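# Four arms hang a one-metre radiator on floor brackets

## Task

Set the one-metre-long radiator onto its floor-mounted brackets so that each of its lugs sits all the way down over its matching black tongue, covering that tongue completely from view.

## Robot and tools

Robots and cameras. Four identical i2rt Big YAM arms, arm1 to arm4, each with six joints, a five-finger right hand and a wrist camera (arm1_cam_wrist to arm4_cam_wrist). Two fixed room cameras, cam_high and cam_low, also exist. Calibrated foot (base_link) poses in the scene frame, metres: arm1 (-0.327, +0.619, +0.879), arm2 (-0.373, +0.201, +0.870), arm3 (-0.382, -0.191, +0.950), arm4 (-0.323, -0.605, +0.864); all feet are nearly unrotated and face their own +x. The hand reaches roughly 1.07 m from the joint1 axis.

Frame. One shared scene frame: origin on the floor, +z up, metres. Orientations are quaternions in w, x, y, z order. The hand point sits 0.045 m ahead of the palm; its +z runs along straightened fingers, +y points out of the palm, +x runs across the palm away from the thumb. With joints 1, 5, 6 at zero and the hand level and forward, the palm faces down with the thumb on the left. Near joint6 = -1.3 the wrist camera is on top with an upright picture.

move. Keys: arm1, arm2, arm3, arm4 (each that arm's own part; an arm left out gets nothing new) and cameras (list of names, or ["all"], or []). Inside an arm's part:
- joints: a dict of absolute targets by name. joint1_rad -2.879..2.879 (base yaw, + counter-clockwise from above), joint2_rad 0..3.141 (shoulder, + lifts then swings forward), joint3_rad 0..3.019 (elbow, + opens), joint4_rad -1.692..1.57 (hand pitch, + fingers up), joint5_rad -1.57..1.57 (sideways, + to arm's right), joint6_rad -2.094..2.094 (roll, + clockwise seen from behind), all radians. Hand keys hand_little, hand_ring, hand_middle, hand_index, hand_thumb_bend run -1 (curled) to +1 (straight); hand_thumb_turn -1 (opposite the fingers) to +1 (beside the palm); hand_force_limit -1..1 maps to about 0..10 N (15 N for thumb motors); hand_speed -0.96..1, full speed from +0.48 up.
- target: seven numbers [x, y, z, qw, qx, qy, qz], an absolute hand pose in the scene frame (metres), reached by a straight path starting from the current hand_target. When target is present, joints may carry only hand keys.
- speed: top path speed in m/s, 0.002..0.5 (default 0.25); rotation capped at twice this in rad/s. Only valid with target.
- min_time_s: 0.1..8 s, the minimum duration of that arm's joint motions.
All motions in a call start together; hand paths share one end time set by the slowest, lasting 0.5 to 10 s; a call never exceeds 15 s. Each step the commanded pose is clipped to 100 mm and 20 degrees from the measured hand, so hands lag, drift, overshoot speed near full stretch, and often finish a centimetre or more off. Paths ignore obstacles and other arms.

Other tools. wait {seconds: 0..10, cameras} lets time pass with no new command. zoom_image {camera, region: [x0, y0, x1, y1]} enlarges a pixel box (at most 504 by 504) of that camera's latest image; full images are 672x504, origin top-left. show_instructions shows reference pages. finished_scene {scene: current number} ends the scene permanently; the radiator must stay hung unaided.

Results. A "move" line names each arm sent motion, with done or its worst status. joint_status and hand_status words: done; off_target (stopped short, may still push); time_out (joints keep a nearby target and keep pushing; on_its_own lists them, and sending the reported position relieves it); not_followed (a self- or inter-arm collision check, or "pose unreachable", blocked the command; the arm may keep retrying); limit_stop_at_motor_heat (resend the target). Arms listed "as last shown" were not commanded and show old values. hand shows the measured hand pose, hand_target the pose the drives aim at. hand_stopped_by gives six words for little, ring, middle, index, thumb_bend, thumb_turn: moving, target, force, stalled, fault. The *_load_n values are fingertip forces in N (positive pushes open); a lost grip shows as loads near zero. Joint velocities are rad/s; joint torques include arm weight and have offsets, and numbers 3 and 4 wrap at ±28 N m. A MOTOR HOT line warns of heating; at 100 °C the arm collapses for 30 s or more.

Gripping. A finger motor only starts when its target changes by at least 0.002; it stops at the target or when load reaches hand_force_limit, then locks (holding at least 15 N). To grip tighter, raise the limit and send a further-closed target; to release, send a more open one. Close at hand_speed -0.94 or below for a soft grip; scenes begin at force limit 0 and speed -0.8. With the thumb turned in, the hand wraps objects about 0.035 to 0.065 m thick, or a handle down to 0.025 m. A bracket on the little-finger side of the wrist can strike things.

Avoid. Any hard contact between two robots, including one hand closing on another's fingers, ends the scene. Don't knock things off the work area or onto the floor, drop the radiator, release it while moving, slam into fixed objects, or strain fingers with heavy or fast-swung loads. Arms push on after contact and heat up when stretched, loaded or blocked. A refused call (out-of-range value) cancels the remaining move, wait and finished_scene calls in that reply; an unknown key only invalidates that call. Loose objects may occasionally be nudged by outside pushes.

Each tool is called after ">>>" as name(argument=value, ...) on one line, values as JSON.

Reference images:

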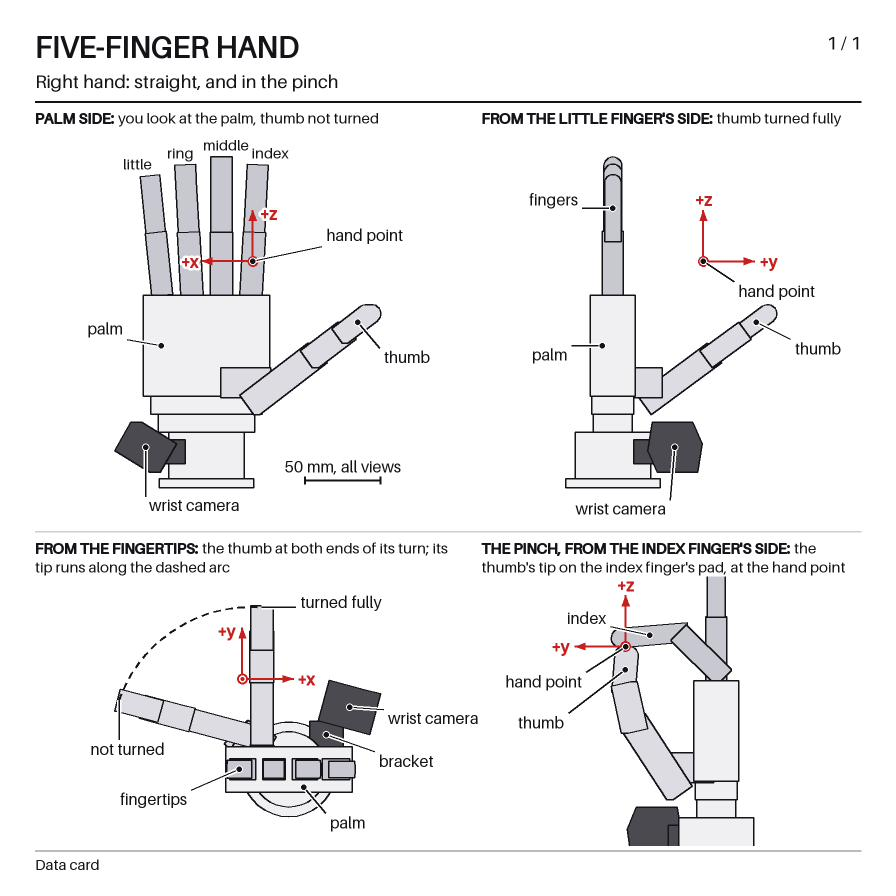

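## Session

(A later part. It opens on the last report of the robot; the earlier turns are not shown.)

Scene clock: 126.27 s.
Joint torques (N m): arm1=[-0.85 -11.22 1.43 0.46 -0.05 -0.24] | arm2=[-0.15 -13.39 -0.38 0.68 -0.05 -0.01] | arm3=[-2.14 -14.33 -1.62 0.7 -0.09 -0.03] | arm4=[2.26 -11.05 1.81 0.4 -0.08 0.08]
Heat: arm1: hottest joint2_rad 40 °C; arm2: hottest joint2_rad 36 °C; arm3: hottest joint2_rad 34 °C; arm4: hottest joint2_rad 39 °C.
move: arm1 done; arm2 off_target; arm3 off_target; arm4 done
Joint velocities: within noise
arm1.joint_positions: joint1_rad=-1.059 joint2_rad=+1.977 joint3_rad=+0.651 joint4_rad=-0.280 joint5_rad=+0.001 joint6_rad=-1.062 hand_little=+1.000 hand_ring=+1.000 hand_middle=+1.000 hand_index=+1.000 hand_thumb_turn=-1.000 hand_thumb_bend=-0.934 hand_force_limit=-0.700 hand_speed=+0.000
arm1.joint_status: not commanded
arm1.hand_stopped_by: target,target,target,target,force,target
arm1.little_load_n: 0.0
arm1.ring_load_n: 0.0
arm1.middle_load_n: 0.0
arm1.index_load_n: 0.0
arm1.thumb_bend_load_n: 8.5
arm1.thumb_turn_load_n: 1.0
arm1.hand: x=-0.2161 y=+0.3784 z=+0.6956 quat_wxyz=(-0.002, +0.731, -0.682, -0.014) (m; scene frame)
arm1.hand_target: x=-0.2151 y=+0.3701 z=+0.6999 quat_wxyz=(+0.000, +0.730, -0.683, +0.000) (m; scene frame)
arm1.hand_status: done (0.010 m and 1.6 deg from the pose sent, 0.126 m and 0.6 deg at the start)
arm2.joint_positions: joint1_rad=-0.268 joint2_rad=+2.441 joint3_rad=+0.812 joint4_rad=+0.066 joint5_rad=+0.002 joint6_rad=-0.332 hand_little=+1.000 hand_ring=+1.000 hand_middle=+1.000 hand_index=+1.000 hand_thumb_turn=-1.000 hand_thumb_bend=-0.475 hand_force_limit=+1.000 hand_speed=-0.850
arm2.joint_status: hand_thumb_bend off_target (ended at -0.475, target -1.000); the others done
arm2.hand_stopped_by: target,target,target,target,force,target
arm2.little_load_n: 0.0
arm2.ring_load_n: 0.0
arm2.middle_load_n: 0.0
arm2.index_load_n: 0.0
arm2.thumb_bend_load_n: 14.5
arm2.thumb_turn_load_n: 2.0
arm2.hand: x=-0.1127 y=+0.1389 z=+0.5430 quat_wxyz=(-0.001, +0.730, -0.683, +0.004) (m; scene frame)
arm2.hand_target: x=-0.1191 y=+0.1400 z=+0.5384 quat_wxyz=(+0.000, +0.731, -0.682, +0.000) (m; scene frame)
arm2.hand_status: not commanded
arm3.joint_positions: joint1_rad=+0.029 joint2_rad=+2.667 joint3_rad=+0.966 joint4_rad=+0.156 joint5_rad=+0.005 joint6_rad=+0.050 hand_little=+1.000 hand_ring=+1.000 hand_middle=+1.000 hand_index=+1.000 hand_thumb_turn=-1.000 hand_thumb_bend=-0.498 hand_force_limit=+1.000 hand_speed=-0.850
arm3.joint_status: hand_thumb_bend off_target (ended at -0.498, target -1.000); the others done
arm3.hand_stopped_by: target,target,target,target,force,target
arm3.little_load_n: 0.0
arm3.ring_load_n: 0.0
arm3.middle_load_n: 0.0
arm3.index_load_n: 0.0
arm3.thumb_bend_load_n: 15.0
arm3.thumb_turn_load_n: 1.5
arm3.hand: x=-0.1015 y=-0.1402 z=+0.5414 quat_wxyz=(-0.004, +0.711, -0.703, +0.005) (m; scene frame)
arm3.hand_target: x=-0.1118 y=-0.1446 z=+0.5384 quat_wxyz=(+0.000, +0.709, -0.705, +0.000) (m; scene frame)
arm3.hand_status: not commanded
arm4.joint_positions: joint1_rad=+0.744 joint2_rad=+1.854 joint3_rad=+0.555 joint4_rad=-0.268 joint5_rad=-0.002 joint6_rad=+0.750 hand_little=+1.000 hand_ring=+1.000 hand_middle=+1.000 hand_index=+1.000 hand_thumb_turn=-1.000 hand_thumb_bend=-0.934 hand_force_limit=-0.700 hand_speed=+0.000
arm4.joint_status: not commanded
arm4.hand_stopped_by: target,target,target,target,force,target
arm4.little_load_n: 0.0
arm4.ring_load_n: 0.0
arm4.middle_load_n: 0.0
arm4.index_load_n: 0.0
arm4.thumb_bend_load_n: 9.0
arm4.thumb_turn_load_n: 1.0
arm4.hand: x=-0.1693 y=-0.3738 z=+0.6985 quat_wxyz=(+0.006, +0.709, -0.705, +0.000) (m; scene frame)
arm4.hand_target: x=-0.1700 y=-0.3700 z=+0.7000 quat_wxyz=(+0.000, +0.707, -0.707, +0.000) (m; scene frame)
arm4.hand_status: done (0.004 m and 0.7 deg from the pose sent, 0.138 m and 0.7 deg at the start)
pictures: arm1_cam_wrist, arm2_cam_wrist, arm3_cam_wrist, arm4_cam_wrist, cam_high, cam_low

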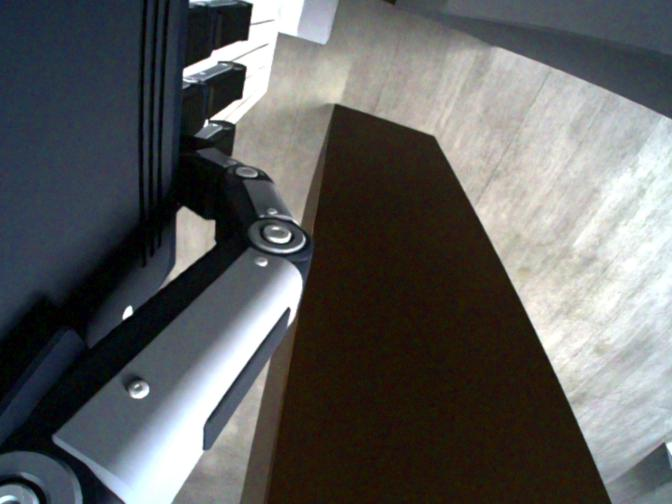

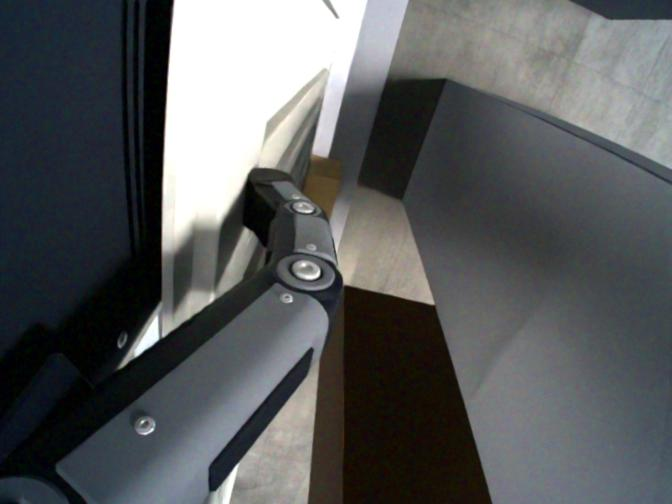

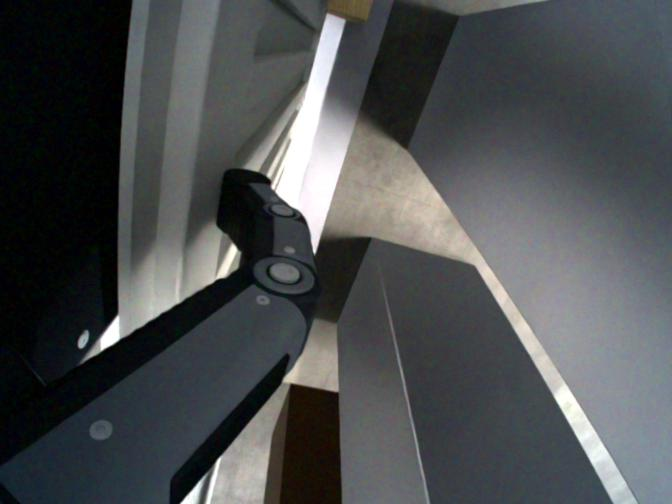

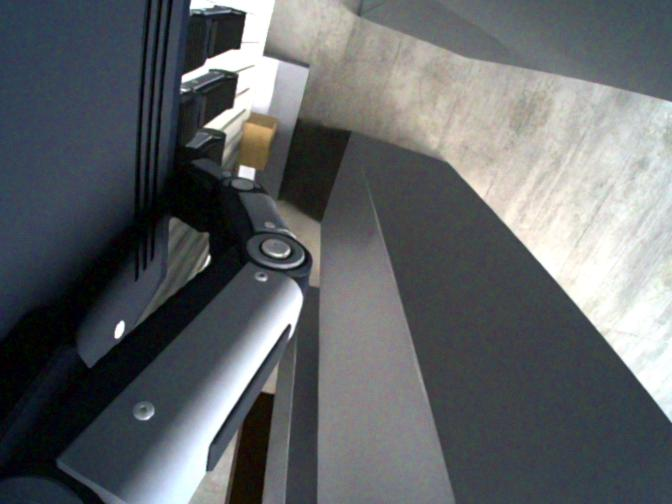

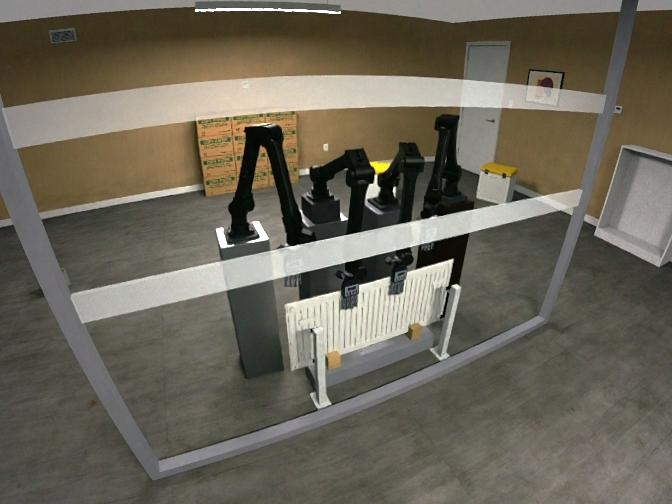

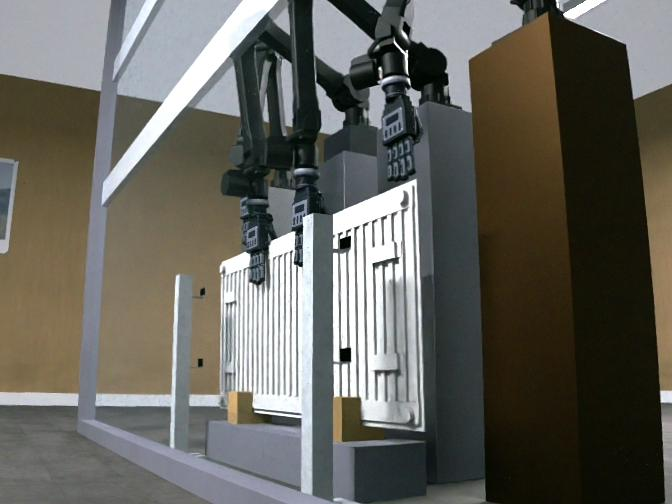

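>>> move(arm1={"target": [-0.212, 0.372, 0.530, 0, 0.7301, -0.6834, 0], "speed": 0.2}, arm4={"target": [-0.165, -0.370, 0.528, 0, 0.7071, -0.7071, 0], "speed": 0.2}, arm2={"joints": {"hand_speed": -0.85, "hand_force_limit": -0.7, "hand_little": 0, "hand_ring": 0, "hand_middle": 0, "hand_index": 0}}, arm3={"joints": {"hand_speed": -0.85, "hand_force_limit": -0.7, "hand_little": 0, "hand_ring": 0, "hand_middle": 0, "hand_index": 0}}, cameras=["arm1_cam_wrist", "arm4_cam_wrist", "cam_high"])

>>> zoom_image(camera="cam_high", region=[270, 180, 490, 380])

Scene clock: 129.37 s.
Joint torques (N m): arm1=[0.09 -11.99 -0.57 0.49 -0.04 -0.09] | arm2=[-0.73 -13.1 -0.35 0.66 -0.02 -0.01] | arm3=[-2.14 -14.33 -1.61 0.58 -0.08 0] | arm4=[0.97 -12.4 -0.91 0.35 -0.04 -0.02]
Heat: arm1: hottest joint2_rad 40 °C; arm2: hottest joint2_rad 36 °C; arm3: hottest joint2_rad 34 °C; arm4: hottest joint2_rad 39 °C.
move: arm1 done; arm2 off_target; arm3 off_target; arm4 done
Joint velocities: within noise
arm1.joint_positions: joint1_rad=-1.059 joint2_rad=+2.517 joint3_rad=+0.829 joint4_rad=+0.097 joint5_rad=+0.001 joint6_rad=-1.062 hand_little=+1.000 hand_ring=+1.000 hand_middle=+1.000 hand_index=+1.000 hand_thumb_turn=-1.000 hand_thumb_bend=-0.934 hand_force_limit=-0.700 hand_speed=+0.000
arm1.joint_status: not commanded
arm1.hand_stopped_by: target,target,target,target,force,target
arm1.little_load_n: 0.0
arm1.ring_load_n: 0.0
arm1.middle_load_n: 0.0
arm1.index_load_n: 0.0
arm1.thumb_bend_load_n: 8.5
arm1.thumb_turn_load_n: 1.0
arm1.hand: x=-0.2145 y=+0.3759 z=+0.5310 quat_wxyz=(-0.001, +0.731, -0.682, -0.006) (m; scene frame)
arm1.hand_target: x=-0.2120 y=+0.3719 z=+0.5300 quat_wxyz=(+0.000, +0.730, -0.683, +0.000) (m; scene frame)
arm1.hand_status: done (0.005 m and 0.8 deg from the pose sent, 0.166 m and 1.6 deg at the start)
arm2.joint_positions: joint1_rad=-0.268 joint2_rad=+2.441 joint3_rad=+0.812 joint4_rad=+0.068 joint5_rad=+0.002 joint6_rad=-0.330 hand_little=+0.710 hand_ring=+0.835 hand_middle=+0.863 hand_index=+0.780 hand_thumb_turn=-1.000 hand_thumb_bend=-0.475 hand_force_limit=-0.700 hand_speed=-0.850
arm2.joint_status: hand_little off_target (ended at +0.710, target +0.000); hand_ring off_target (ended at +0.835, target +0.000); hand_middle off_target (ended at +0.863, target +0.000); hand_index off_target (ended at +0.780, target +0.000); the others done
arm2.hand_stopped_by: force,force,force,force,force,target
arm2.little_load_n: 5.0
arm2.ring_load_n: 2.0
arm2.middle_load_n: 0.0
arm2.index_load_n: 6.0
arm2.thumb_bend_load_n: 15.0
arm2.thumb_turn_load_n: 2.5
arm2.hand: x=-0.1123 y=+0.1388 z=+0.5427 quat_wxyz=(-0.001, +0.729, -0.684, +0.005) (m; scene frame)
arm2.hand_target: x=-0.1192 y=+0.1401 z=+0.5383 quat_wxyz=(+0.000, +0.731, -0.682, +0.000) (m; scene frame)
arm2.hand_status: not commanded
arm3.joint_positions: joint1_rad=+0.029 joint2_rad=+2.668 joint3_rad=+0.966 joint4_rad=+0.159 joint5_rad=+0.005 joint6_rad=+0.048 hand_little=+0.849 hand_ring=+0.878 hand_middle=+0.822 hand_index=+0.878 hand_thumb_turn=-1.000 hand_thumb_bend=-0.498 hand_force_limit=-0.700 hand_speed=-0.850
arm3.joint_status: hand_little off_target (ended at +0.849, target +0.000); hand_ring off_target (ended at +0.878, target +0.000); hand_middle off_target (ended at +0.822, target +0.000); hand_index off_target (ended at +0.878, target +0.000); the others done
arm3.hand_stopped_by: force,force,force,force,force,target
arm3.little_load_n: 4.5
arm3.ring_load_n: 1.5
arm3.middle_load_n: 2.5
arm3.index_load_n: 2.0
arm3.thumb_bend_load_n: 16.0
arm3.thumb_turn_load_n: 2.5
arm3.hand: x=-0.1009 y=-0.1402 z=+0.5411 quat_wxyz=(-0.006, +0.712, -0.702, +0.006) (m; scene frame)
arm3.hand_target: x=-0.1120 y=-0.1446 z=+0.5384 quat_wxyz=(+0.000, +0.709, -0.705, +0.000) (m; scene frame)
arm3.hand_status: not commanded
arm4.joint_positions: joint1_rad=+0.744 joint2_rad=+2.451 joint3_rad=+0.734 joint4_rad=+0.164 joint5_rad=-0.002 joint6_rad=+0.750 hand_little=+1.000 hand_ring=+1.000 hand_middle=+1.000 hand_index=+1.000 hand_thumb_turn=-1.000 hand_thumb_bend=-0.934 hand_force_limit=-0.700 hand_speed=+0.000
arm4.joint_status: not commanded
arm4.hand_stopped_by: target,target,target,target,force,target
arm4.little_load_n: 0.0
arm4.ring_load_n: 0.0
arm4.middle_load_n: 0.0
arm4.index_load_n: 0.0
arm4.thumb_bend_load_n: 9.0
arm4.thumb_turn_load_n: 0.5
arm4.hand: x=-0.1636 y=-0.3693 z=+0.5323 quat_wxyz=(-0.001, +0.709, -0.705, +0.001) (m; scene frame)
arm4.hand_target: x=-0.1650 y=-0.3700 z=+0.5281 quat_wxyz=(+0.000, +0.707, -0.707, +0.000) (m; scene frame)
arm4.hand_status: done (0.005 m and 0.3 deg from the pose sent, 0.171 m and 0.7 deg at the start)
pictures: arm1_cam_wrist, arm4_cam_wrist, cam_high

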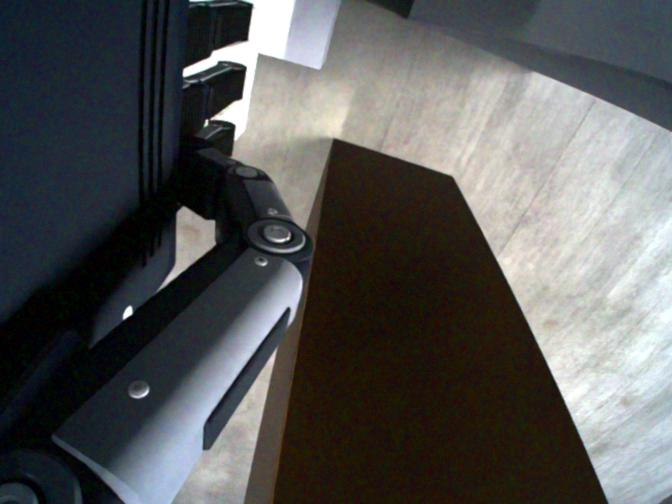

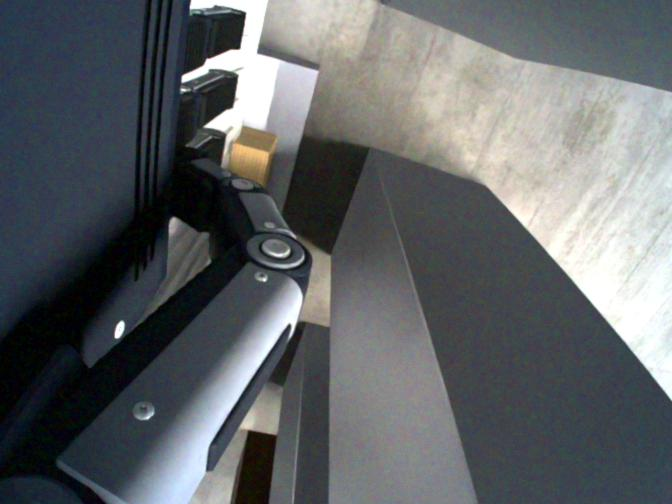

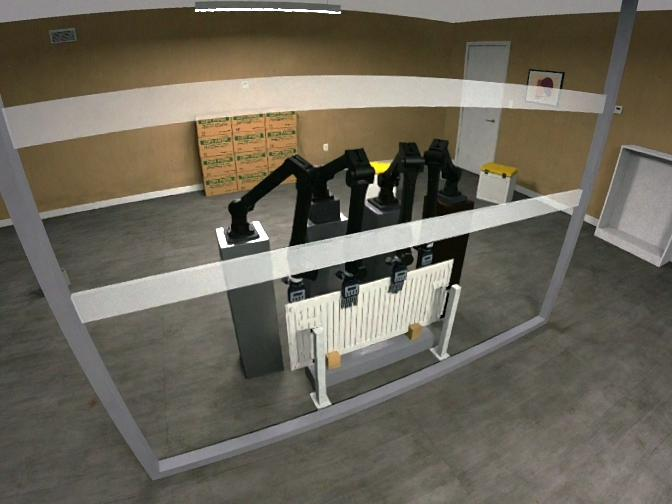

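Scaled by 2.291 from the camera's 672x504 image, which has a finer 960x720 frame.

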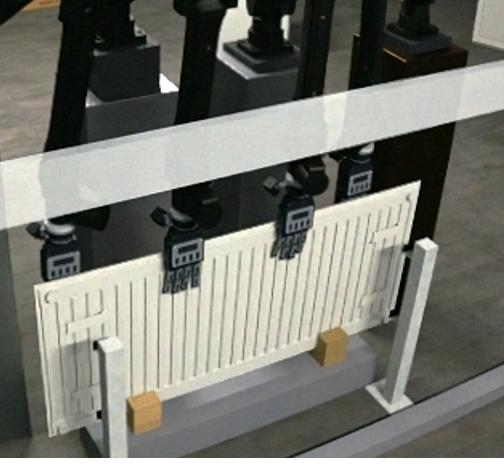

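>>> move(arm1={"target": [-0.165, 0.372, 0.530, 0, 0.7301, -0.6834, 0], "speed": 0.06}, arm4={"target": [-0.122, -0.370, 0.528, 0, 0.7071, -0.7071, 0], "speed": 0.06}, arm2={"target": [-0.130, 0.140, 0.538, 0, 0.7314, -0.6819, 0], "speed": 0.02}, arm3={"target": [-0.122, -0.145, 0.538, 0, 0.7090, -0.7052, 0], "speed": 0.02}, cameras=["arm1_cam_wrist", "arm4_cam_wrist", "cam_high", "cam_low"])

>>> zoom_image(camera="arm4_cam_wrist", region=[120, 0, 370, 220])

>>> zoom_image(camera="cam_high", region=[270, 180, 490, 380])

Scene clock: 131.57 s.
Joint torques (N m): arm1=[1.55 -12.86 0.1 -0.17 -0.04 0] | arm2=[-0.62 -12.75 -1.4 0.66 0.05 -0.11] | arm3=[-2.02 -13.92 -2.63 0.81 -0.08 0.01] | arm4=[-0.21 -13.51 0.36 0.12 0.15 -0.3]
Heat: arm1: hottest joint2_rad 40 °C; arm2: hottest joint2_rad 36 °C; arm3: hottest joint2_rad 34 °C; arm4: hottest joint2_rad 39 °C.
move: arm1 done; arm2 off_target; arm3 off_target; arm4 done
Joint velocities: within noise
arm1.joint_positions: joint1_rad=-0.962 joint2_rad=+2.517 joint3_rad=+0.897 joint4_rad=+0.039 joint5_rad=-0.001 joint6_rad=-0.959 hand_little=+1.000 hand_ring=+1.000 hand_middle=+1.000 hand_index=+1.000 hand_thumb_turn=-1.000 hand_thumb_bend=-0.934 hand_force_limit=-0.700 hand_speed=+0.000
arm1.joint_status: not commanded
arm1.hand_stopped_by: target,target,target,target,force,target
arm1.little_load_n: 0.0
arm1.ring_load_n: 0.0
arm1.middle_load_n: 0.0
arm1.index_load_n: 0.0
arm1.thumb_bend_load_n: 8.5
arm1.thumb_turn_load_n: 1.0
arm1.hand: x=-0.1716 y=+0.3726 z=+0.5284 quat_wxyz=(+0.000, +0.729, -0.685, -0.002) (m; scene frame)
arm1.hand_target: x=-0.1651 y=+0.3721 z=+0.5300 quat_wxyz=(+0.000, +0.730, -0.683, +0.000) (m; scene frame)
arm1.hand_status: done (0.007 m and 0.3 deg from the pose sent, 0.050 m and 0.8 deg at the start)
arm2.joint_positions: joint1_rad=-0.272 joint2_rad=+2.441 joint3_rad=+0.796 joint4_rad=+0.097 joint5_rad=-0.001 joint6_rad=-0.330 hand_little=+0.710 hand_ring=+0.835 hand_middle=+0.863 hand_index=+0.780 hand_thumb_turn=-1.000 hand_thumb_bend=-0.475 hand_force_limit=-0.700 hand_speed=-0.850
arm2.joint_status: not commanded
arm2.hand_stopped_by: force,force,force,force,force,target
arm2.little_load_n: 3.0
arm2.ring_load_n: 0.0
arm2.middle_load_n: 0.0
arm2.index_load_n: 0.5
arm2.thumb_bend_load_n: 15.0
arm2.thumb_turn_load_n: 2.0
arm2.hand: x=-0.1147 y=+0.1388 z=+0.5422 quat_wxyz=(-0.005, +0.728, -0.686, +0.010) (m; scene frame)
arm2.hand_target: x=-0.1298 y=+0.1402 z=+0.5384 quat_wxyz=(+0.000, +0.731, -0.682, +0.000) (m; scene frame)
arm2.hand_status: off_target (0.016 m and 1.4 deg from the pose sent, 0.019 m and 0.7 deg at the start)
arm3.joint_positions: joint1_rad=+0.029 joint2_rad=+2.669 joint3_rad=+0.954 joint4_rad=+0.182 joint5_rad=+0.005 joint6_rad=+0.048 hand_little=+0.849 hand_ring=+0.878 hand_middle=+0.821 hand_index=+0.878 hand_thumb_turn=-1.000 hand_thumb_bend=-0.498 hand_force_limit=-0.700 hand_speed=-0.850
arm3.joint_status: not commanded
arm3.hand_stopped_by: force,force,force,force,force,target
arm3.little_load_n: 3.0
arm3.ring_load_n: 0.0
arm3.middle_load_n: 0.5
arm3.index_load_n: 0.5
arm3.thumb_bend_load_n: 16.5
arm3.thumb_turn_load_n: 2.5
arm3.hand: x=-0.1033 y=-0.1404 z=+0.5408 quat_wxyz=(-0.009, +0.712, -0.702, +0.009) (m; scene frame)
arm3.hand_target: x=-0.1219 y=-0.1446 z=+0.5384 quat_wxyz=(+0.000, +0.709, -0.705, +0.000) (m; scene frame)
arm3.hand_status: off_target (0.019 m and 1.5 deg from the pose sent, 0.022 m and 1.1 deg at the start)
arm4.joint_positions: joint1_rad=+0.674 joint2_rad=+2.451 joint3_rad=+0.804 joint4_rad=+0.081 joint5_rad=-0.010 joint6_rad=+0.685 hand_little=+1.000 hand_ring=+1.000 hand_middle=+1.000 hand_index=+1.000 hand_thumb_turn=-1.000 hand_thumb_bend=-0.934 hand_force_limit=-0.700 hand_speed=+0.000
arm4.joint_status: not commanded
arm4.hand_stopped_by: target,target,target,target,force,target
arm4.little_load_n: 0.0
arm4.ring_load_n: 0.0
arm4.middle_load_n: 0.0
arm4.index_load_n: 0.0
arm4.thumb_bend_load_n: 9.0
arm4.thumb_turn_load_n: 1.0
arm4.hand: x=-0.1321 y=-0.3693 z=+0.5298 quat_wxyz=(+0.005, +0.707, -0.708, -0.003) (m; scene frame)
arm4.hand_target: x=-0.1220 y=-0.3700 z=+0.5281 quat_wxyz=(+0.000, +0.707, -0.707, +0.000) (m; scene frame)
arm4.hand_status: done (0.010 m and 0.7 deg from the pose sent, 0.042 m and 0.3 deg at the start)
pictures: arm1_cam_wrist, arm4_cam_wrist, cam_high, cam_low

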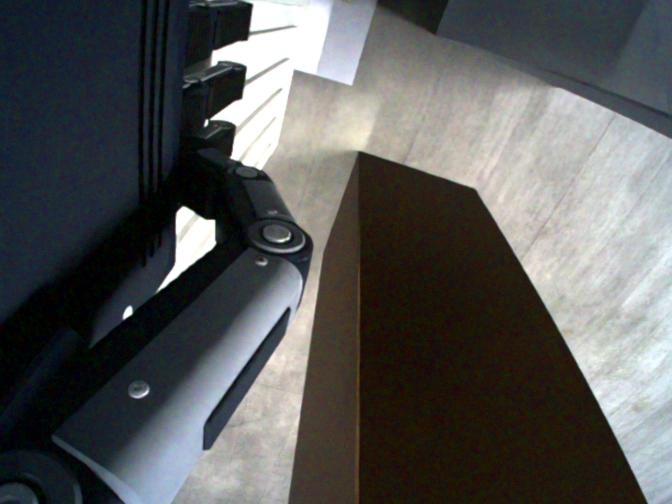

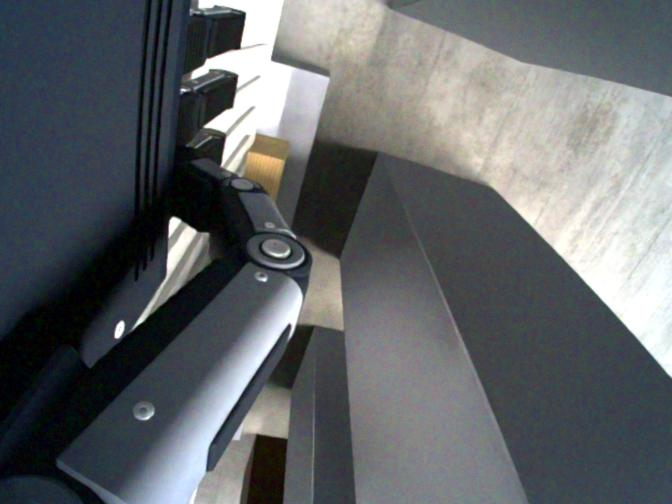

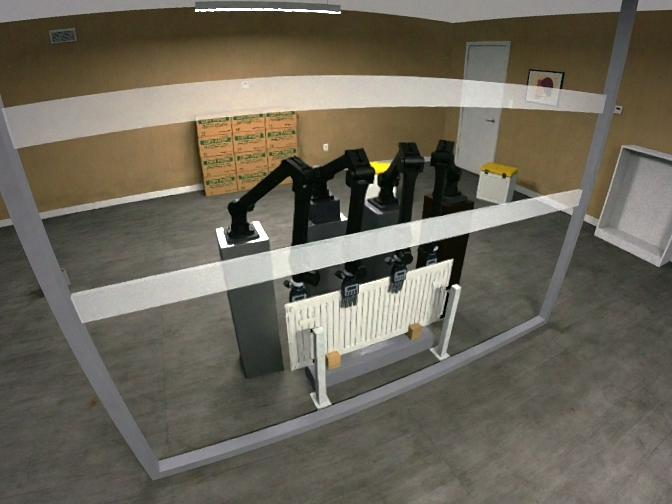

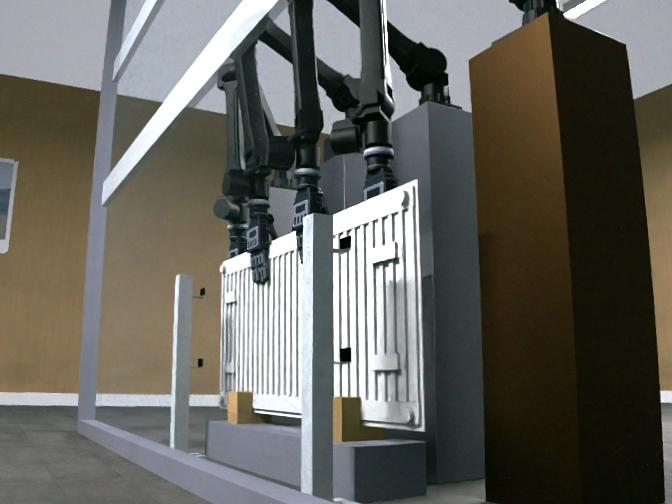

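Scaled by 2.016 from the camera's 672x504 image, which has a finer 960x720 frame.

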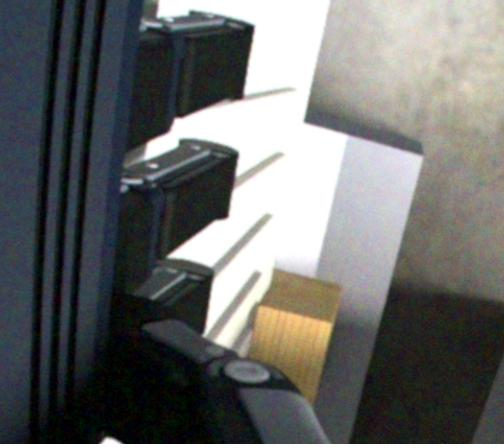

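Scaled by 2.291 from the camera's 672x504 image, which has a finer 960x720 frame.

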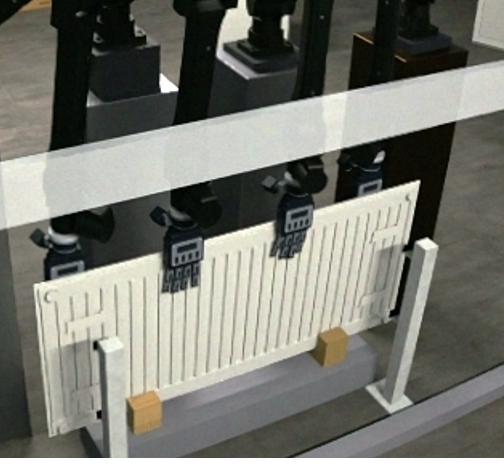

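>>> move(arm1={"target": [-0.135, 0.370, 0.530, 0, 0.7301, -0.6834, 0], "speed": 0.04}, arm4={"target": [-0.095, -0.370, 0.528, 0, 0.7071, -0.7071, 0], "speed": 0.04}, arm2={"target": [-0.150, 0.141, 0.538, 0, 0.7314, -0.6819, 0], "speed": 0.04}, arm3={"target": [-0.140, -0.145, 0.538, 0, 0.7090, -0.7052, 0], "speed": 0.04}, cameras=["cam_high", "cam_low"])

Scene clock: 133.57 s.
Joint torques (N m): arm1=[3.9 -13.27 1.8 0.16 -0.71 0.09] | arm2=[-1.14 -12.51 -3.51 0.34 0.24 -0.34] | arm3=[-1.73 -13.1 -4.56 0.55 -0.08 0.05] | arm4=[-1.32 -14.51 2.58 0.65 0.58 -0.39]
Heat: arm1: hottest joint2_rad 40 °C; arm2: hottest joint2_rad 36 °C; arm3: hottest joint2_rad 34 °C; arm4: hottest joint2_rad 40 °C.
move: arm1 off_target; arm2 off_target; arm3 off_target; arm4 off_target
Joint velocities: within noise
arm1.joint_positions: joint1_rad=-0.935 joint2_rad=+2.517 joint3_rad=+0.928 joint4_rad=-0.027 joint5_rad=+0.019 joint6_rad=-0.908 hand_little=+1.000 hand_ring=+1.000 hand_middle=+1.000 hand_index=+1.000 hand_thumb_turn=-1.000 hand_thumb_bend=-0.934 hand_force_limit=-0.700 hand_speed=+0.000
arm1.joint_status: not commanded
arm1.hand_stopped_by: target,target,target,target,force,target
arm1.little_load_n: 0.0
arm1.ring_load_n: 0.0
arm1.middle_load_n: 0.0
arm1.index_load_n: 0.0
arm1.thumb_bend_load_n: 8.5
arm1.thumb_turn_load_n: 1.0
arm1.hand: x=-0.1646 y=+0.3755 z=+0.5310 quat_wxyz=(+0.008, +0.721, -0.693, -0.020) (m; scene frame)
arm1.hand_target: x=-0.1357 y=+0.3705 z=+0.5307 quat_wxyz=(-0.001, +0.730, -0.683, +0.000) (m; scene frame)
arm1.hand_status: off_target (0.030 m and 2.9 deg from the pose sent, 0.037 m and 0.3 deg at the start)
arm2.joint_positions: joint1_rad=-0.279 joint2_rad=+2.441 joint3_rad=+0.771 joint4_rad=+0.159 joint5_rad=-0.006 joint6_rad=-0.321 hand_little=+0.710 hand_ring=+0.835 hand_middle=+0.863 hand_index=+0.780 hand_thumb_turn=-1.000 hand_thumb_bend=-0.474 hand_force_limit=-0.700 hand_speed=-0.850
arm2.joint_status: not commanded
arm2.hand_stopped_by: force,force,force,force,force,target
arm2.little_load_n: 0.0
arm2.ring_load_n: 0.0
arm2.middle_load_n: 0.0
arm2.index_load_n: 0.0
arm2.thumb_bend_load_n: 22.0
arm2.thumb_turn_load_n: 3.5
arm2.hand: x=-0.1141 y=+0.1385 z=+0.5410 quat_wxyz=(-0.016, +0.722, -0.691, +0.025) (m; scene frame)
arm2.hand_target: x=-0.1493 y=+0.1420 z=+0.5393 quat_wxyz=(+0.000, +0.731, -0.682, -0.001) (m; scene frame)
arm2.hand_status: off_target (0.036 m and 3.8 deg from the pose sent, 0.036 m and 1.4 deg at the start)
arm3.joint_positions: joint1_rad=+0.029 joint2_rad=+2.670 joint3_rad=+0.936 joint4_rad=+0.238 joint5_rad=+0.005 joint6_rad=+0.048 hand_little=+0.849 hand_ring=+0.878 hand_middle=+0.821 hand_index=+0.878 hand_thumb_turn=-1.000 hand_thumb_bend=-0.496 hand_force_limit=-0.700 hand_speed=-0.850
arm3.joint_status: not commanded
arm3.hand_stopped_by: force,force,force,force,force,target
arm3.little_load_n: 0.0
arm3.ring_load_n: 0.0
arm3.middle_load_n: 0.0
arm3.index_load_n: 0.0
arm3.thumb_bend_load_n: 27.0
arm3.thumb_turn_load_n: 3.5
arm3.hand: x=-0.1006 y=-0.1402 z=+0.5401 quat_wxyz=(-0.023, +0.712, -0.702, +0.021) (m; scene frame)
arm3.hand_target: x=-0.1393 y=-0.1444 z=+0.5392 quat_wxyz=(+0.000, +0.709, -0.705, +0.000) (m; scene frame)
arm3.hand_status: off_target (0.040 m and 3.6 deg from the pose sent, 0.037 m and 1.5 deg at the start)
arm4.joint_positions: joint1_rad=+0.640 joint2_rad=+2.451 joint3_rad=+0.831 joint4_rad=+0.006 joint5_rad=-0.021 joint6_rad=+0.648 hand_little=+1.000 hand_ring=+1.000 hand_middle=+1.000 hand_index=+1.000 hand_thumb_turn=-1.000 hand_thumb_bend=-0.934 hand_force_limit=-0.700 hand_speed=+0.000
arm4.joint_status: not commanded
arm4.hand_stopped_by: target,target,target,target,force,target
arm4.little_load_n: 0.0
arm4.ring_load_n: 0.0
arm4.middle_load_n: 0.0
arm4.index_load_n: 0.0
arm4.thumb_bend_load_n: 9.0
arm4.thumb_turn_load_n: 0.5
arm4.hand: x=-0.1288 y=-0.3778 z=+0.5316 quat_wxyz=(+0.028, +0.707, -0.706, -0.012) (m; scene frame)
arm4.hand_target: x=-0.0954 y=-0.3703 z=+0.5294 quat_wxyz=(+0.000, +0.707, -0.707, +0.001) (m; scene frame)
arm4.hand_status: off_target (0.035 m and 3.4 deg from the pose sent, 0.037 m and 0.7 deg at the start)
pictures: cam_high, cam_low

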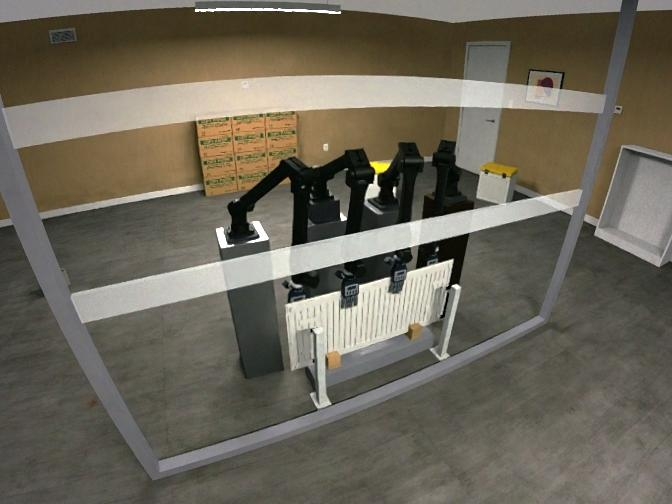

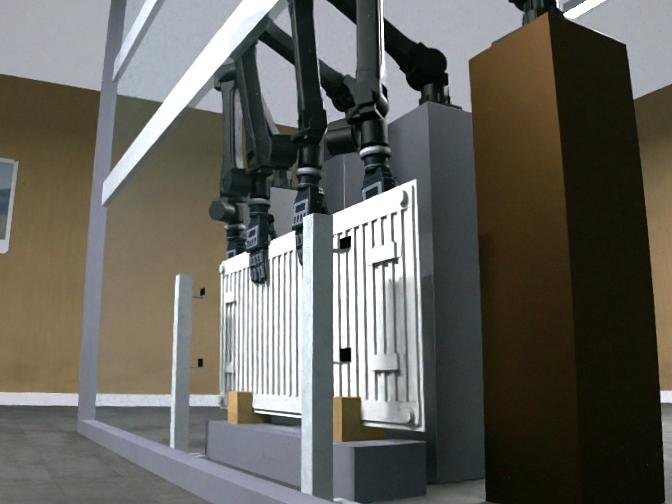

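>>> move(arm1={"target": [-0.205, 0.372, 0.535, 0, 0.7301, -0.6834, 0], "speed": 0.15}, arm4={"target": [-0.160, -0.370, 0.533, 0, 0.7071, -0.7071, 0], "speed": 0.15}, arm2={"target": [-0.118, 0.140, 0.538, 0, 0.7314, -0.6819, 0], "speed": 0.1}, arm3={"target": [-0.109, -0.145, 0.538, 0, 0.7090, -0.7052, 0], "speed": 0.1})

>>> move(arm1={"target": [-0.205, 0.372, 0.70, 0, 0.7301, -0.6834, 0], "speed": 0.3, "joints": {"hand_speed": 0, "hand_thumb_bend": 1}}, arm4={"target": [-0.160, -0.370, 0.70, 0, 0.7071, -0.7071, 0], "speed": 0.3, "joints": {"hand_speed": 0, "hand_thumb_bend": 1}}, arm2={"joints": {"hand_speed": -0.3, "hand_thumb_bend": -0.35, "hand_force_limit": 1}}, arm3={"joints": {"hand_speed": -0.3, "hand_thumb_bend": -0.35, "hand_force_limit": 1}})

>>> move(arm1={"target": [-0.098, 0.315, 0.70, 0, 0.7301, -0.6834, 0], "speed": 0.3}, arm4={"target": [-0.062, -0.300, 0.70, 0, 0.7071, -0.7071, 0], "speed": 0.3}, arm2={"joints": {"hand_speed": -0.7, "hand_thumb_bend": -1}}, arm3={"joints": {"hand_speed": -0.6, "hand_thumb_bend": -1}}, cameras=["arm1_cam_wrist", "arm4_cam_wrist"])

Scene clock: 141.30 s.
Joint torques (N m): arm1=[-0.15 -13.04 -1.25 0.5 -0.05 -0.22] | arm2=[0.15 -13.1 0.4 -0.12 0.11 0.02] | arm3=[-2.2 -14.56 -0.4 -0.28 -0.07 -0.02] | arm4=[1.67 -13.57 -1.94 0.59 0.04 0.09]
Heat: arm1: hottest joint2_rad 40 °C; arm2: hottest joint2_rad 36 °C; arm3: hottest joint4_rad 34 °C; arm4: hottest joint2_rad 40 °C.
move: arm1 done; arm2 done; arm3 done; arm4 done
Joint velocities: within noise
arm1.joint_positions: joint1_rad=-1.034 joint2_rad=+2.517 joint3_rad=+0.840 joint4_rad=+0.079 joint5_rad=+0.001 joint6_rad=-1.032 hand_little=+1.000 hand_ring=+1.000 hand_middle=+1.000 hand_index=+1.000 hand_thumb_turn=-1.000 hand_thumb_bend=-0.934 hand_force_limit=-0.700 hand_speed=+0.000
arm1.joint_status: not commanded
arm1.hand_stopped_by: target,target,target,target,force,target
arm1.little_load_n: 0.0
arm1.ring_load_n: 0.0
arm1.middle_load_n: 0.0
arm1.index_load_n: 0.0
arm1.thumb_bend_load_n: 8.0
arm1.thumb_turn_load_n: 1.0
arm1.hand: x=-0.2067 y=+0.3788 z=+0.5311 quat_wxyz=(-0.001, +0.729, -0.684, -0.010) (m; scene frame)
arm1.hand_target: x=-0.2050 y=+0.3720 z=+0.5350 quat_wxyz=(+0.000, +0.730, -0.683, +0.000) (m; scene frame)
arm1.hand_status: done (0.008 m and 1.2 deg from the pose sent, 0.041 m and 2.9 deg at the start)
arm2.joint_positions: joint1_rad=-0.277 joint2_rad=+2.442 joint3_rad=+0.804 joint4_rad=+0.084 joint5_rad=-0.002 joint6_rad=-0.334 hand_little=+0.710 hand_ring=+0.835 hand_middle=+0.863 hand_index=+0.780 hand_thumb_turn=-1.000 hand_thumb_bend=-0.474 hand_force_limit=-0.700 hand_speed=-0.850
arm2.joint_status: not commanded
arm2.hand_stopped_by: force,force,force,force,force,target
arm2.little_load_n: 2.5
arm2.ring_load_n: 0.5
arm2.middle_load_n: 0.0
arm2.index_load_n: 2.0
arm2.thumb_bend_load_n: 15.0
arm2.thumb_turn_load_n: 3.0
arm2.hand: x=-0.1139 y=+0.1374 z=+0.5423 quat_wxyz=(-0.004, +0.727, -0.686, +0.007) (m; scene frame)
arm2.hand_target: x=-0.1182 y=+0.1400 z=+0.5381 quat_wxyz=(+0.000, +0.731, -0.682, +0.000) (m; scene frame)
arm2.hand_status: done (0.006 m and 1.2 deg from the pose sent, 0.005 m and 3.8 deg at the start)
arm3.joint_positions: joint1_rad=+0.029 joint2_rad=+2.670 joint3_rad=+0.958 joint4_rad=+0.172 joint5_rad=+0.005 joint6_rad=+0.048 hand_little=+0.849 hand_ring=+0.878 hand_middle=+0.821 hand_index=+0.878 hand_thumb_turn=-1.000 hand_thumb_bend=-0.496 hand_force_limit=-0.700 hand_speed=-0.850
arm3.joint_status: not commanded
arm3.hand_stopped_by: force,force,force,force,force,target
arm3.little_load_n: 3.5
arm3.ring_load_n: 0.0
arm3.middle_load_n: 1.0
arm3.index_load_n: 0.5
arm3.thumb_bend_load_n: 15.0
arm3.thumb_turn_load_n: 2.0
arm3.hand: x=-0.1038 y=-0.1404 z=+0.5407 quat_wxyz=(-0.006, +0.712, -0.702, +0.007) (m; scene frame)
arm3.hand_target: x=-0.1090 y=-0.1448 z=+0.5381 quat_wxyz=(+0.000, +0.709, -0.705, +0.000) (m; scene frame)
arm3.hand_status: done (0.007 m and 1.2 deg from the pose sent, 0.010 m and 3.6 deg at the start)
arm4.joint_positions: joint1_rad=+0.726 joint2_rad=+2.451 joint3_rad=+0.749 joint4_rad=+0.145 joint5_rad=-0.006 joint6_rad=+0.728 hand_little=+1.000 hand_ring=+1.000 hand_middle=+1.000 hand_index=+1.000 hand_thumb_turn=-1.000 hand_thumb_bend=-0.934 hand_force_limit=-0.700 hand_speed=+0.000
arm4.joint_status: not commanded
arm4.hand_stopped_by: target,target,target,target,force,target
arm4.little_load_n: 0.0
arm4.ring_load_n: 0.0
arm4.middle_load_n: 0.0
arm4.index_load_n: 0.0
arm4.thumb_bend_load_n: 9.0
arm4.thumb_turn_load_n: 0.5
arm4.hand: x=-0.1570 y=-0.3699 z=+0.5318 quat_wxyz=(+0.001, +0.710, -0.704, -0.001) (m; scene frame)
arm4.hand_target: x=-0.1599 y=-0.3700 z=+0.5330 quat_wxyz=(+0.000, +0.707, -0.707, +0.000) (m; scene frame)
arm4.hand_status: done (0.003 m and 0.5 deg from the pose sent, 0.032 m and 3.5 deg at the start)
pictures: none

Scene clock: 143.13 s.
Joint torques (N m): arm1=[-0.44 -11.28 1.55 -0.14 -0.04 -0.22] | arm2=[0.15 -13.33 0.23 -0.1 0.11 0.02] | arm3=[-2.26 -14.51 -0.54 -0.27 -0.07 -0.02] | arm4=[1.38 -10.81 2 -0.16 0.03 -0.01]
Heat: arm1: hottest joint2_rad 40 °C; arm2: hottest joint2_rad 35 °C; arm3: hottest joint4_rad 34 °C; arm4: hottest joint2_rad 40 °C.
move: arm1 done; arm2 done; arm3 done; arm4 done
Joint velocities: within noise
arm1.joint_positions: joint1_rad=-1.034 joint2_rad=+1.976 joint3_rad=+0.661 joint4_rad=-0.269 joint5_rad=+0.001 joint6_rad=-1.035 hand_little=+1.000 hand_ring=+1.000 hand_middle=+1.000 hand_index=+1.000 hand_thumb_turn=-1.000 hand_thumb_bend=+1.000 hand_force_limit=-0.700 hand_speed=+0.000
arm1.joint_status: all done
arm1.hand_stopped_by: target,target,target,target,target,target
arm1.little_load_n: 0.0
arm1.ring_load_n: 0.0
arm1.middle_load_n: 0.0
arm1.index_load_n: 0.0
arm1.thumb_bend_load_n: 0.0
arm1.thumb_turn_load_n: 0.0
arm1.hand: x=-0.2039 y=+0.3750 z=+0.6955 quat_wxyz=(+0.000, +0.730, -0.683, -0.003) (m; scene frame)
arm1.hand_target: x=-0.2050 y=+0.3721 z=+0.6999 quat_wxyz=(+0.000, +0.730, -0.683, +0.000) (m; scene frame)
arm1.hand_status: done (0.005 m and 0.4 deg from the pose sent, 0.169 m and 1.2 deg at the start)
arm2.joint_positions: joint1_rad=-0.277 joint2_rad=+2.442 joint3_rad=+0.807 joint4_rad=+0.084 joint5_rad=-0.002 joint6_rad=-0.334 hand_little=+0.710 hand_ring=+0.835 hand_middle=+0.863 hand_index=+0.780 hand_thumb_turn=-1.000 hand_thumb_bend=-0.350 hand_force_limit=+1.000 hand_speed=-0.300
arm2.joint_status: all done
arm2.hand_stopped_by: force,force,force,force,target,target
arm2.little_load_n: 0.0
arm2.ring_load_n: 0.0
arm2.middle_load_n: 0.0
arm2.index_load_n: 0.0
arm2.thumb_bend_load_n: 0.0
arm2.thumb_turn_load_n: 0.0
arm2.hand: x=-0.1117 y=+0.1368 z=+0.5419 quat_wxyz=(-0.005, +0.727, -0.686, +0.009) (m; scene frame)
arm2.hand_target: x=-0.1181 y=+0.1400 z=+0.5381 quat_wxyz=(+0.000, +0.731, -0.682, +0.000) (m; scene frame)
arm2.hand_status: not commanded
arm3.joint_positions: joint1_rad=+0.029 joint2_rad=+2.670 joint3_rad=+0.960 joint4_rad=+0.171 joint5_rad=+0.005 joint6_rad=+0.048 hand_little=+0.849 hand_ring=+0.878 hand_middle=+0.821 hand_index=+0.878 hand_thumb_turn=-1.000 hand_thumb_bend=-0.350 hand_force_limit=+1.000 hand_speed=-0.300
arm3.joint_status: all done
arm3.hand_stopped_by: force,force,force,force,target,target
arm3.little_load_n: 1.0
arm3.ring_load_n: 0.0
arm3.middle_load_n: 0.0
arm3.index_load_n: 0.0
arm3.thumb_bend_load_n: 0.0
arm3.thumb_turn_load_n: 0.0
arm3.hand: x=-0.1029 y=-0.1403 z=+0.5406 quat_wxyz=(-0.007, +0.712, -0.702, +0.007) (m; scene frame)
arm3.hand_target: x=-0.1092 y=-0.1448 z=+0.5381 quat_wxyz=(+0.000, +0.709, -0.705, +0.000) (m; scene frame)
arm3.hand_status: not commanded
arm4.joint_positions: joint1_rad=+0.726 joint2_rad=+1.861 joint3_rad=+0.573 joint4_rad=-0.265 joint5_rad=-0.006 joint6_rad=+0.731 hand_little=+1.000 hand_ring=+1.000 hand_middle=+1.000 hand_index=+1.000 hand_thumb_turn=-1.000 hand_thumb_bend=+1.000 hand_force_limit=-0.700 hand_speed=+0.000
arm4.joint_status: all done
arm4.hand_stopped_by: target,target,target,target,target,target
arm4.little_load_n: 0.0
arm4.ring_load_n: 0.0
arm4.middle_load_n: 0.0
arm4.index_load_n: -0.5
arm4.thumb_bend_load_n: 0.0
arm4.thumb_turn_load_n: 0.0
arm4.hand: x=-0.1581 y=-0.3701 z=+0.6984 quat_wxyz=(-0.002, +0.709, -0.705, -0.001) (m; scene frame)
arm4.hand_target: x=-0.1600 y=-0.3700 z=+0.7000 quat_wxyz=(+0.000, +0.707, -0.707, +0.000) (m; scene frame)
arm4.hand_status: done (0.002 m and 0.4 deg from the pose sent, 0.168 m and 0.5 deg at the start)
pictures: none

Scene clock: 144.93 s.
Joint torques (N m): arm1=[0.67 -12.75 4.81 -0.18 0.11 -0.01] | arm2=[0.15 -13.27 0.21 0.02 0.11 0.02] | arm3=[-2.2 -14.56 -0.66 -0.24 -0.07 -0.02] | arm4=[0.79 -13.57 5.41 -0.35 0.01 -0.25]
Heat: arm1: hottest joint2_rad 40 °C; arm2: hottest joint2_rad 35 °C; arm3: hottest joint4_rad 34 °C; arm4: hottest joint2_rad 40 °C.
move: arm1 off_target; arm2 off_target; arm3 off_target; arm4 done
Joint velocities: within noise
arm1.joint_positions: joint1_rad=-0.920 joint2_rad=+2.082 joint3_rad=+0.963 joint4_rad=-0.470 joint5_rad=-0.004 joint6_rad=-0.924 hand_little=+1.000 hand_ring=+1.000 hand_middle=+1.000 hand_index=+1.000 hand_thumb_turn=-1.000 hand_thumb_bend=+1.000 hand_force_limit=-0.700 hand_speed=+0.000
arm1.joint_status: not commanded
arm1.hand_stopped_by: target,target,target,target,target,target
arm1.little_load_n: 0.0
arm1.ring_load_n: 0.0
arm1.middle_load_n: 0.0
arm1.index_load_n: 0.0
arm1.thumb_bend_load_n: 0.0
arm1.thumb_turn_load_n: 0.0
arm1.hand: x=-0.1072 y=+0.3221 z=+0.6980 quat_wxyz=(-0.002, +0.732, -0.682, -0.006) (m; scene frame)
arm1.hand_target: x=-0.0981 y=+0.3151 z=+0.7001 quat_wxyz=(+0.000, +0.730, -0.683, +0.000) (m; scene frame)
arm1.hand_status: off_target (0.012 m and 0.8 deg from the pose sent, 0.122 m and 0.4 deg at the start)
arm2.joint_positions: joint1_rad=-0.277 joint2_rad=+2.443 joint3_rad=+0.807 joint4_rad=+0.083 joint5_rad=-0.002 joint6_rad=-0.334 hand_little=+0.710 hand_ring=+0.835 hand_middle=+0.863 hand_index=+0.780 hand_thumb_turn=-1.000 hand_thumb_bend=-0.479 hand_force_limit=+1.000 hand_speed=-0.700
arm2.joint_status: hand_thumb_bend off_target (ended at -0.479, target -1.000); the others done
arm2.hand_stopped_by: force,force,force,force,force,target
arm2.little_load_n: 2.0
arm2.ring_load_n: 0.0
arm2.middle_load_n: 0.0
arm2.index_load_n: 1.0
arm2.thumb_bend_load_n: 18.0
arm2.thumb_turn_load_n: 2.5
arm2.hand: x=-0.1123 y=+0.1369 z=+0.5419 quat_wxyz=(-0.005, +0.727, -0.686, +0.008) (m; scene frame)
arm2.hand_target: x=-0.1180 y=+0.1399 z=+0.5381 quat_wxyz=(+0.000, +0.731, -0.682, +0.000) (m; scene frame)
arm2.hand_status: not commanded
arm3.joint_positions: joint1_rad=+0.029 joint2_rad=+2.670 joint3_rad=+0.961 joint4_rad=+0.171 joint5_rad=+0.005 joint6_rad=+0.048 hand_little=+0.849 hand_ring=+0.878 hand_middle=+0.821 hand_index=+0.878 hand_thumb_turn=-1.000 hand_thumb_bend=-0.490 hand_force_limit=+1.000 hand_speed=-0.600
arm3.joint_status: hand_thumb_bend off_target (ended at -0.490, target -1.000); the others done
arm3.hand_stopped_by: force,force,force,force,force,target
arm3.little_load_n: 2.5
arm3.ring_load_n: 0.0
arm3.middle_load_n: 0.0
arm3.index_load_n: 0.0
arm3.thumb_bend_load_n: 13.0
arm3.thumb_turn_load_n: 1.5
arm3.hand: x=-0.1020 y=-0.1403 z=+0.5404 quat_wxyz=(-0.007, +0.712, -0.702, +0.007) (m; scene frame)
arm3.hand_target: x=-0.1090 y=-0.1448 z=+0.5381 quat_wxyz=(+0.000, +0.709, -0.705, +0.000) (m; scene frame)
arm3.hand_status: not commanded
arm4.joint_positions: joint1_rad=+0.705 joint2_rad=+1.979 joint3_rad=+0.899 joint4_rad=-0.470 joint5_rad=-0.005 joint6_rad=+0.722 hand_little=+1.000 hand_ring=+1.000 hand_middle=+1.000 hand_index=+1.000 hand_thumb_turn=-1.000 hand_thumb_bend=+1.000 hand_force_limit=-0.700 hand_speed=+0.000
arm4.joint_status: not commanded
arm4.hand_stopped_by: target,target,target,target,target,target
arm4.little_load_n: 0.0
arm4.ring_load_n: 0.0
arm4.middle_load_n: 0.0
arm4.index_load_n: 0.0
arm4.thumb_bend_load_n: 0.0
arm4.thumb_turn_load_n: 0.0
arm4.hand: x=-0.0676 y=-0.2998 z=+0.7036 quat_wxyz=(-0.003, +0.705, -0.709, +0.000) (m; scene frame)
arm4.hand_target: x=-0.0620 y=-0.3001 z=+0.7000 quat_wxyz=(+0.000, +0.707, -0.707, +0.000) (m; scene frame)
arm4.hand_status: done (0.007 m and 0.5 deg from the pose sent, 0.119 m and 0.4 deg at the start)
pictures: arm1_cam_wrist, arm4_cam_wrist

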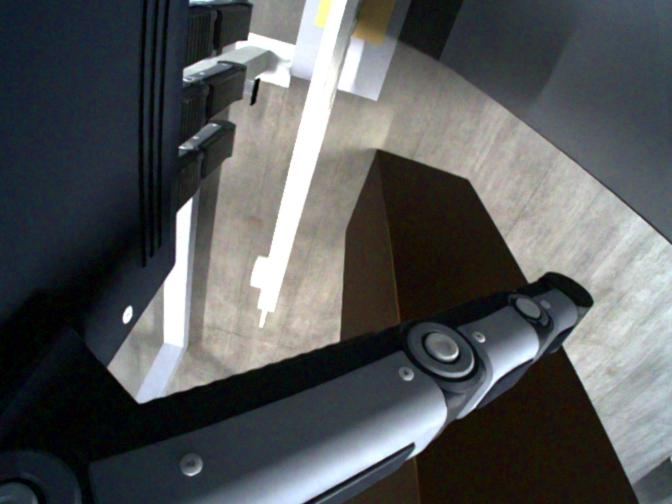

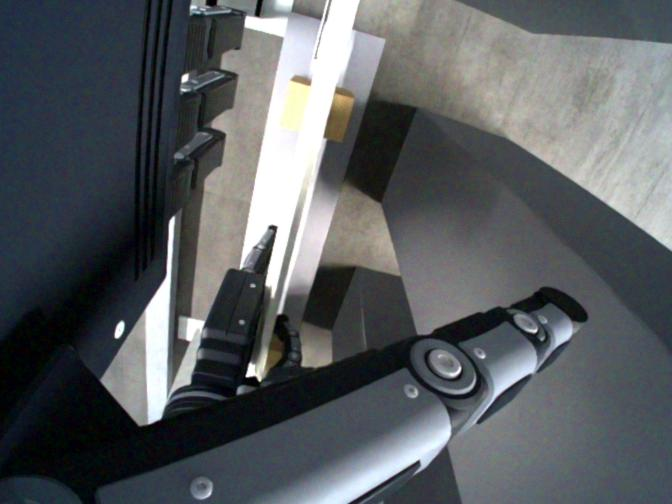

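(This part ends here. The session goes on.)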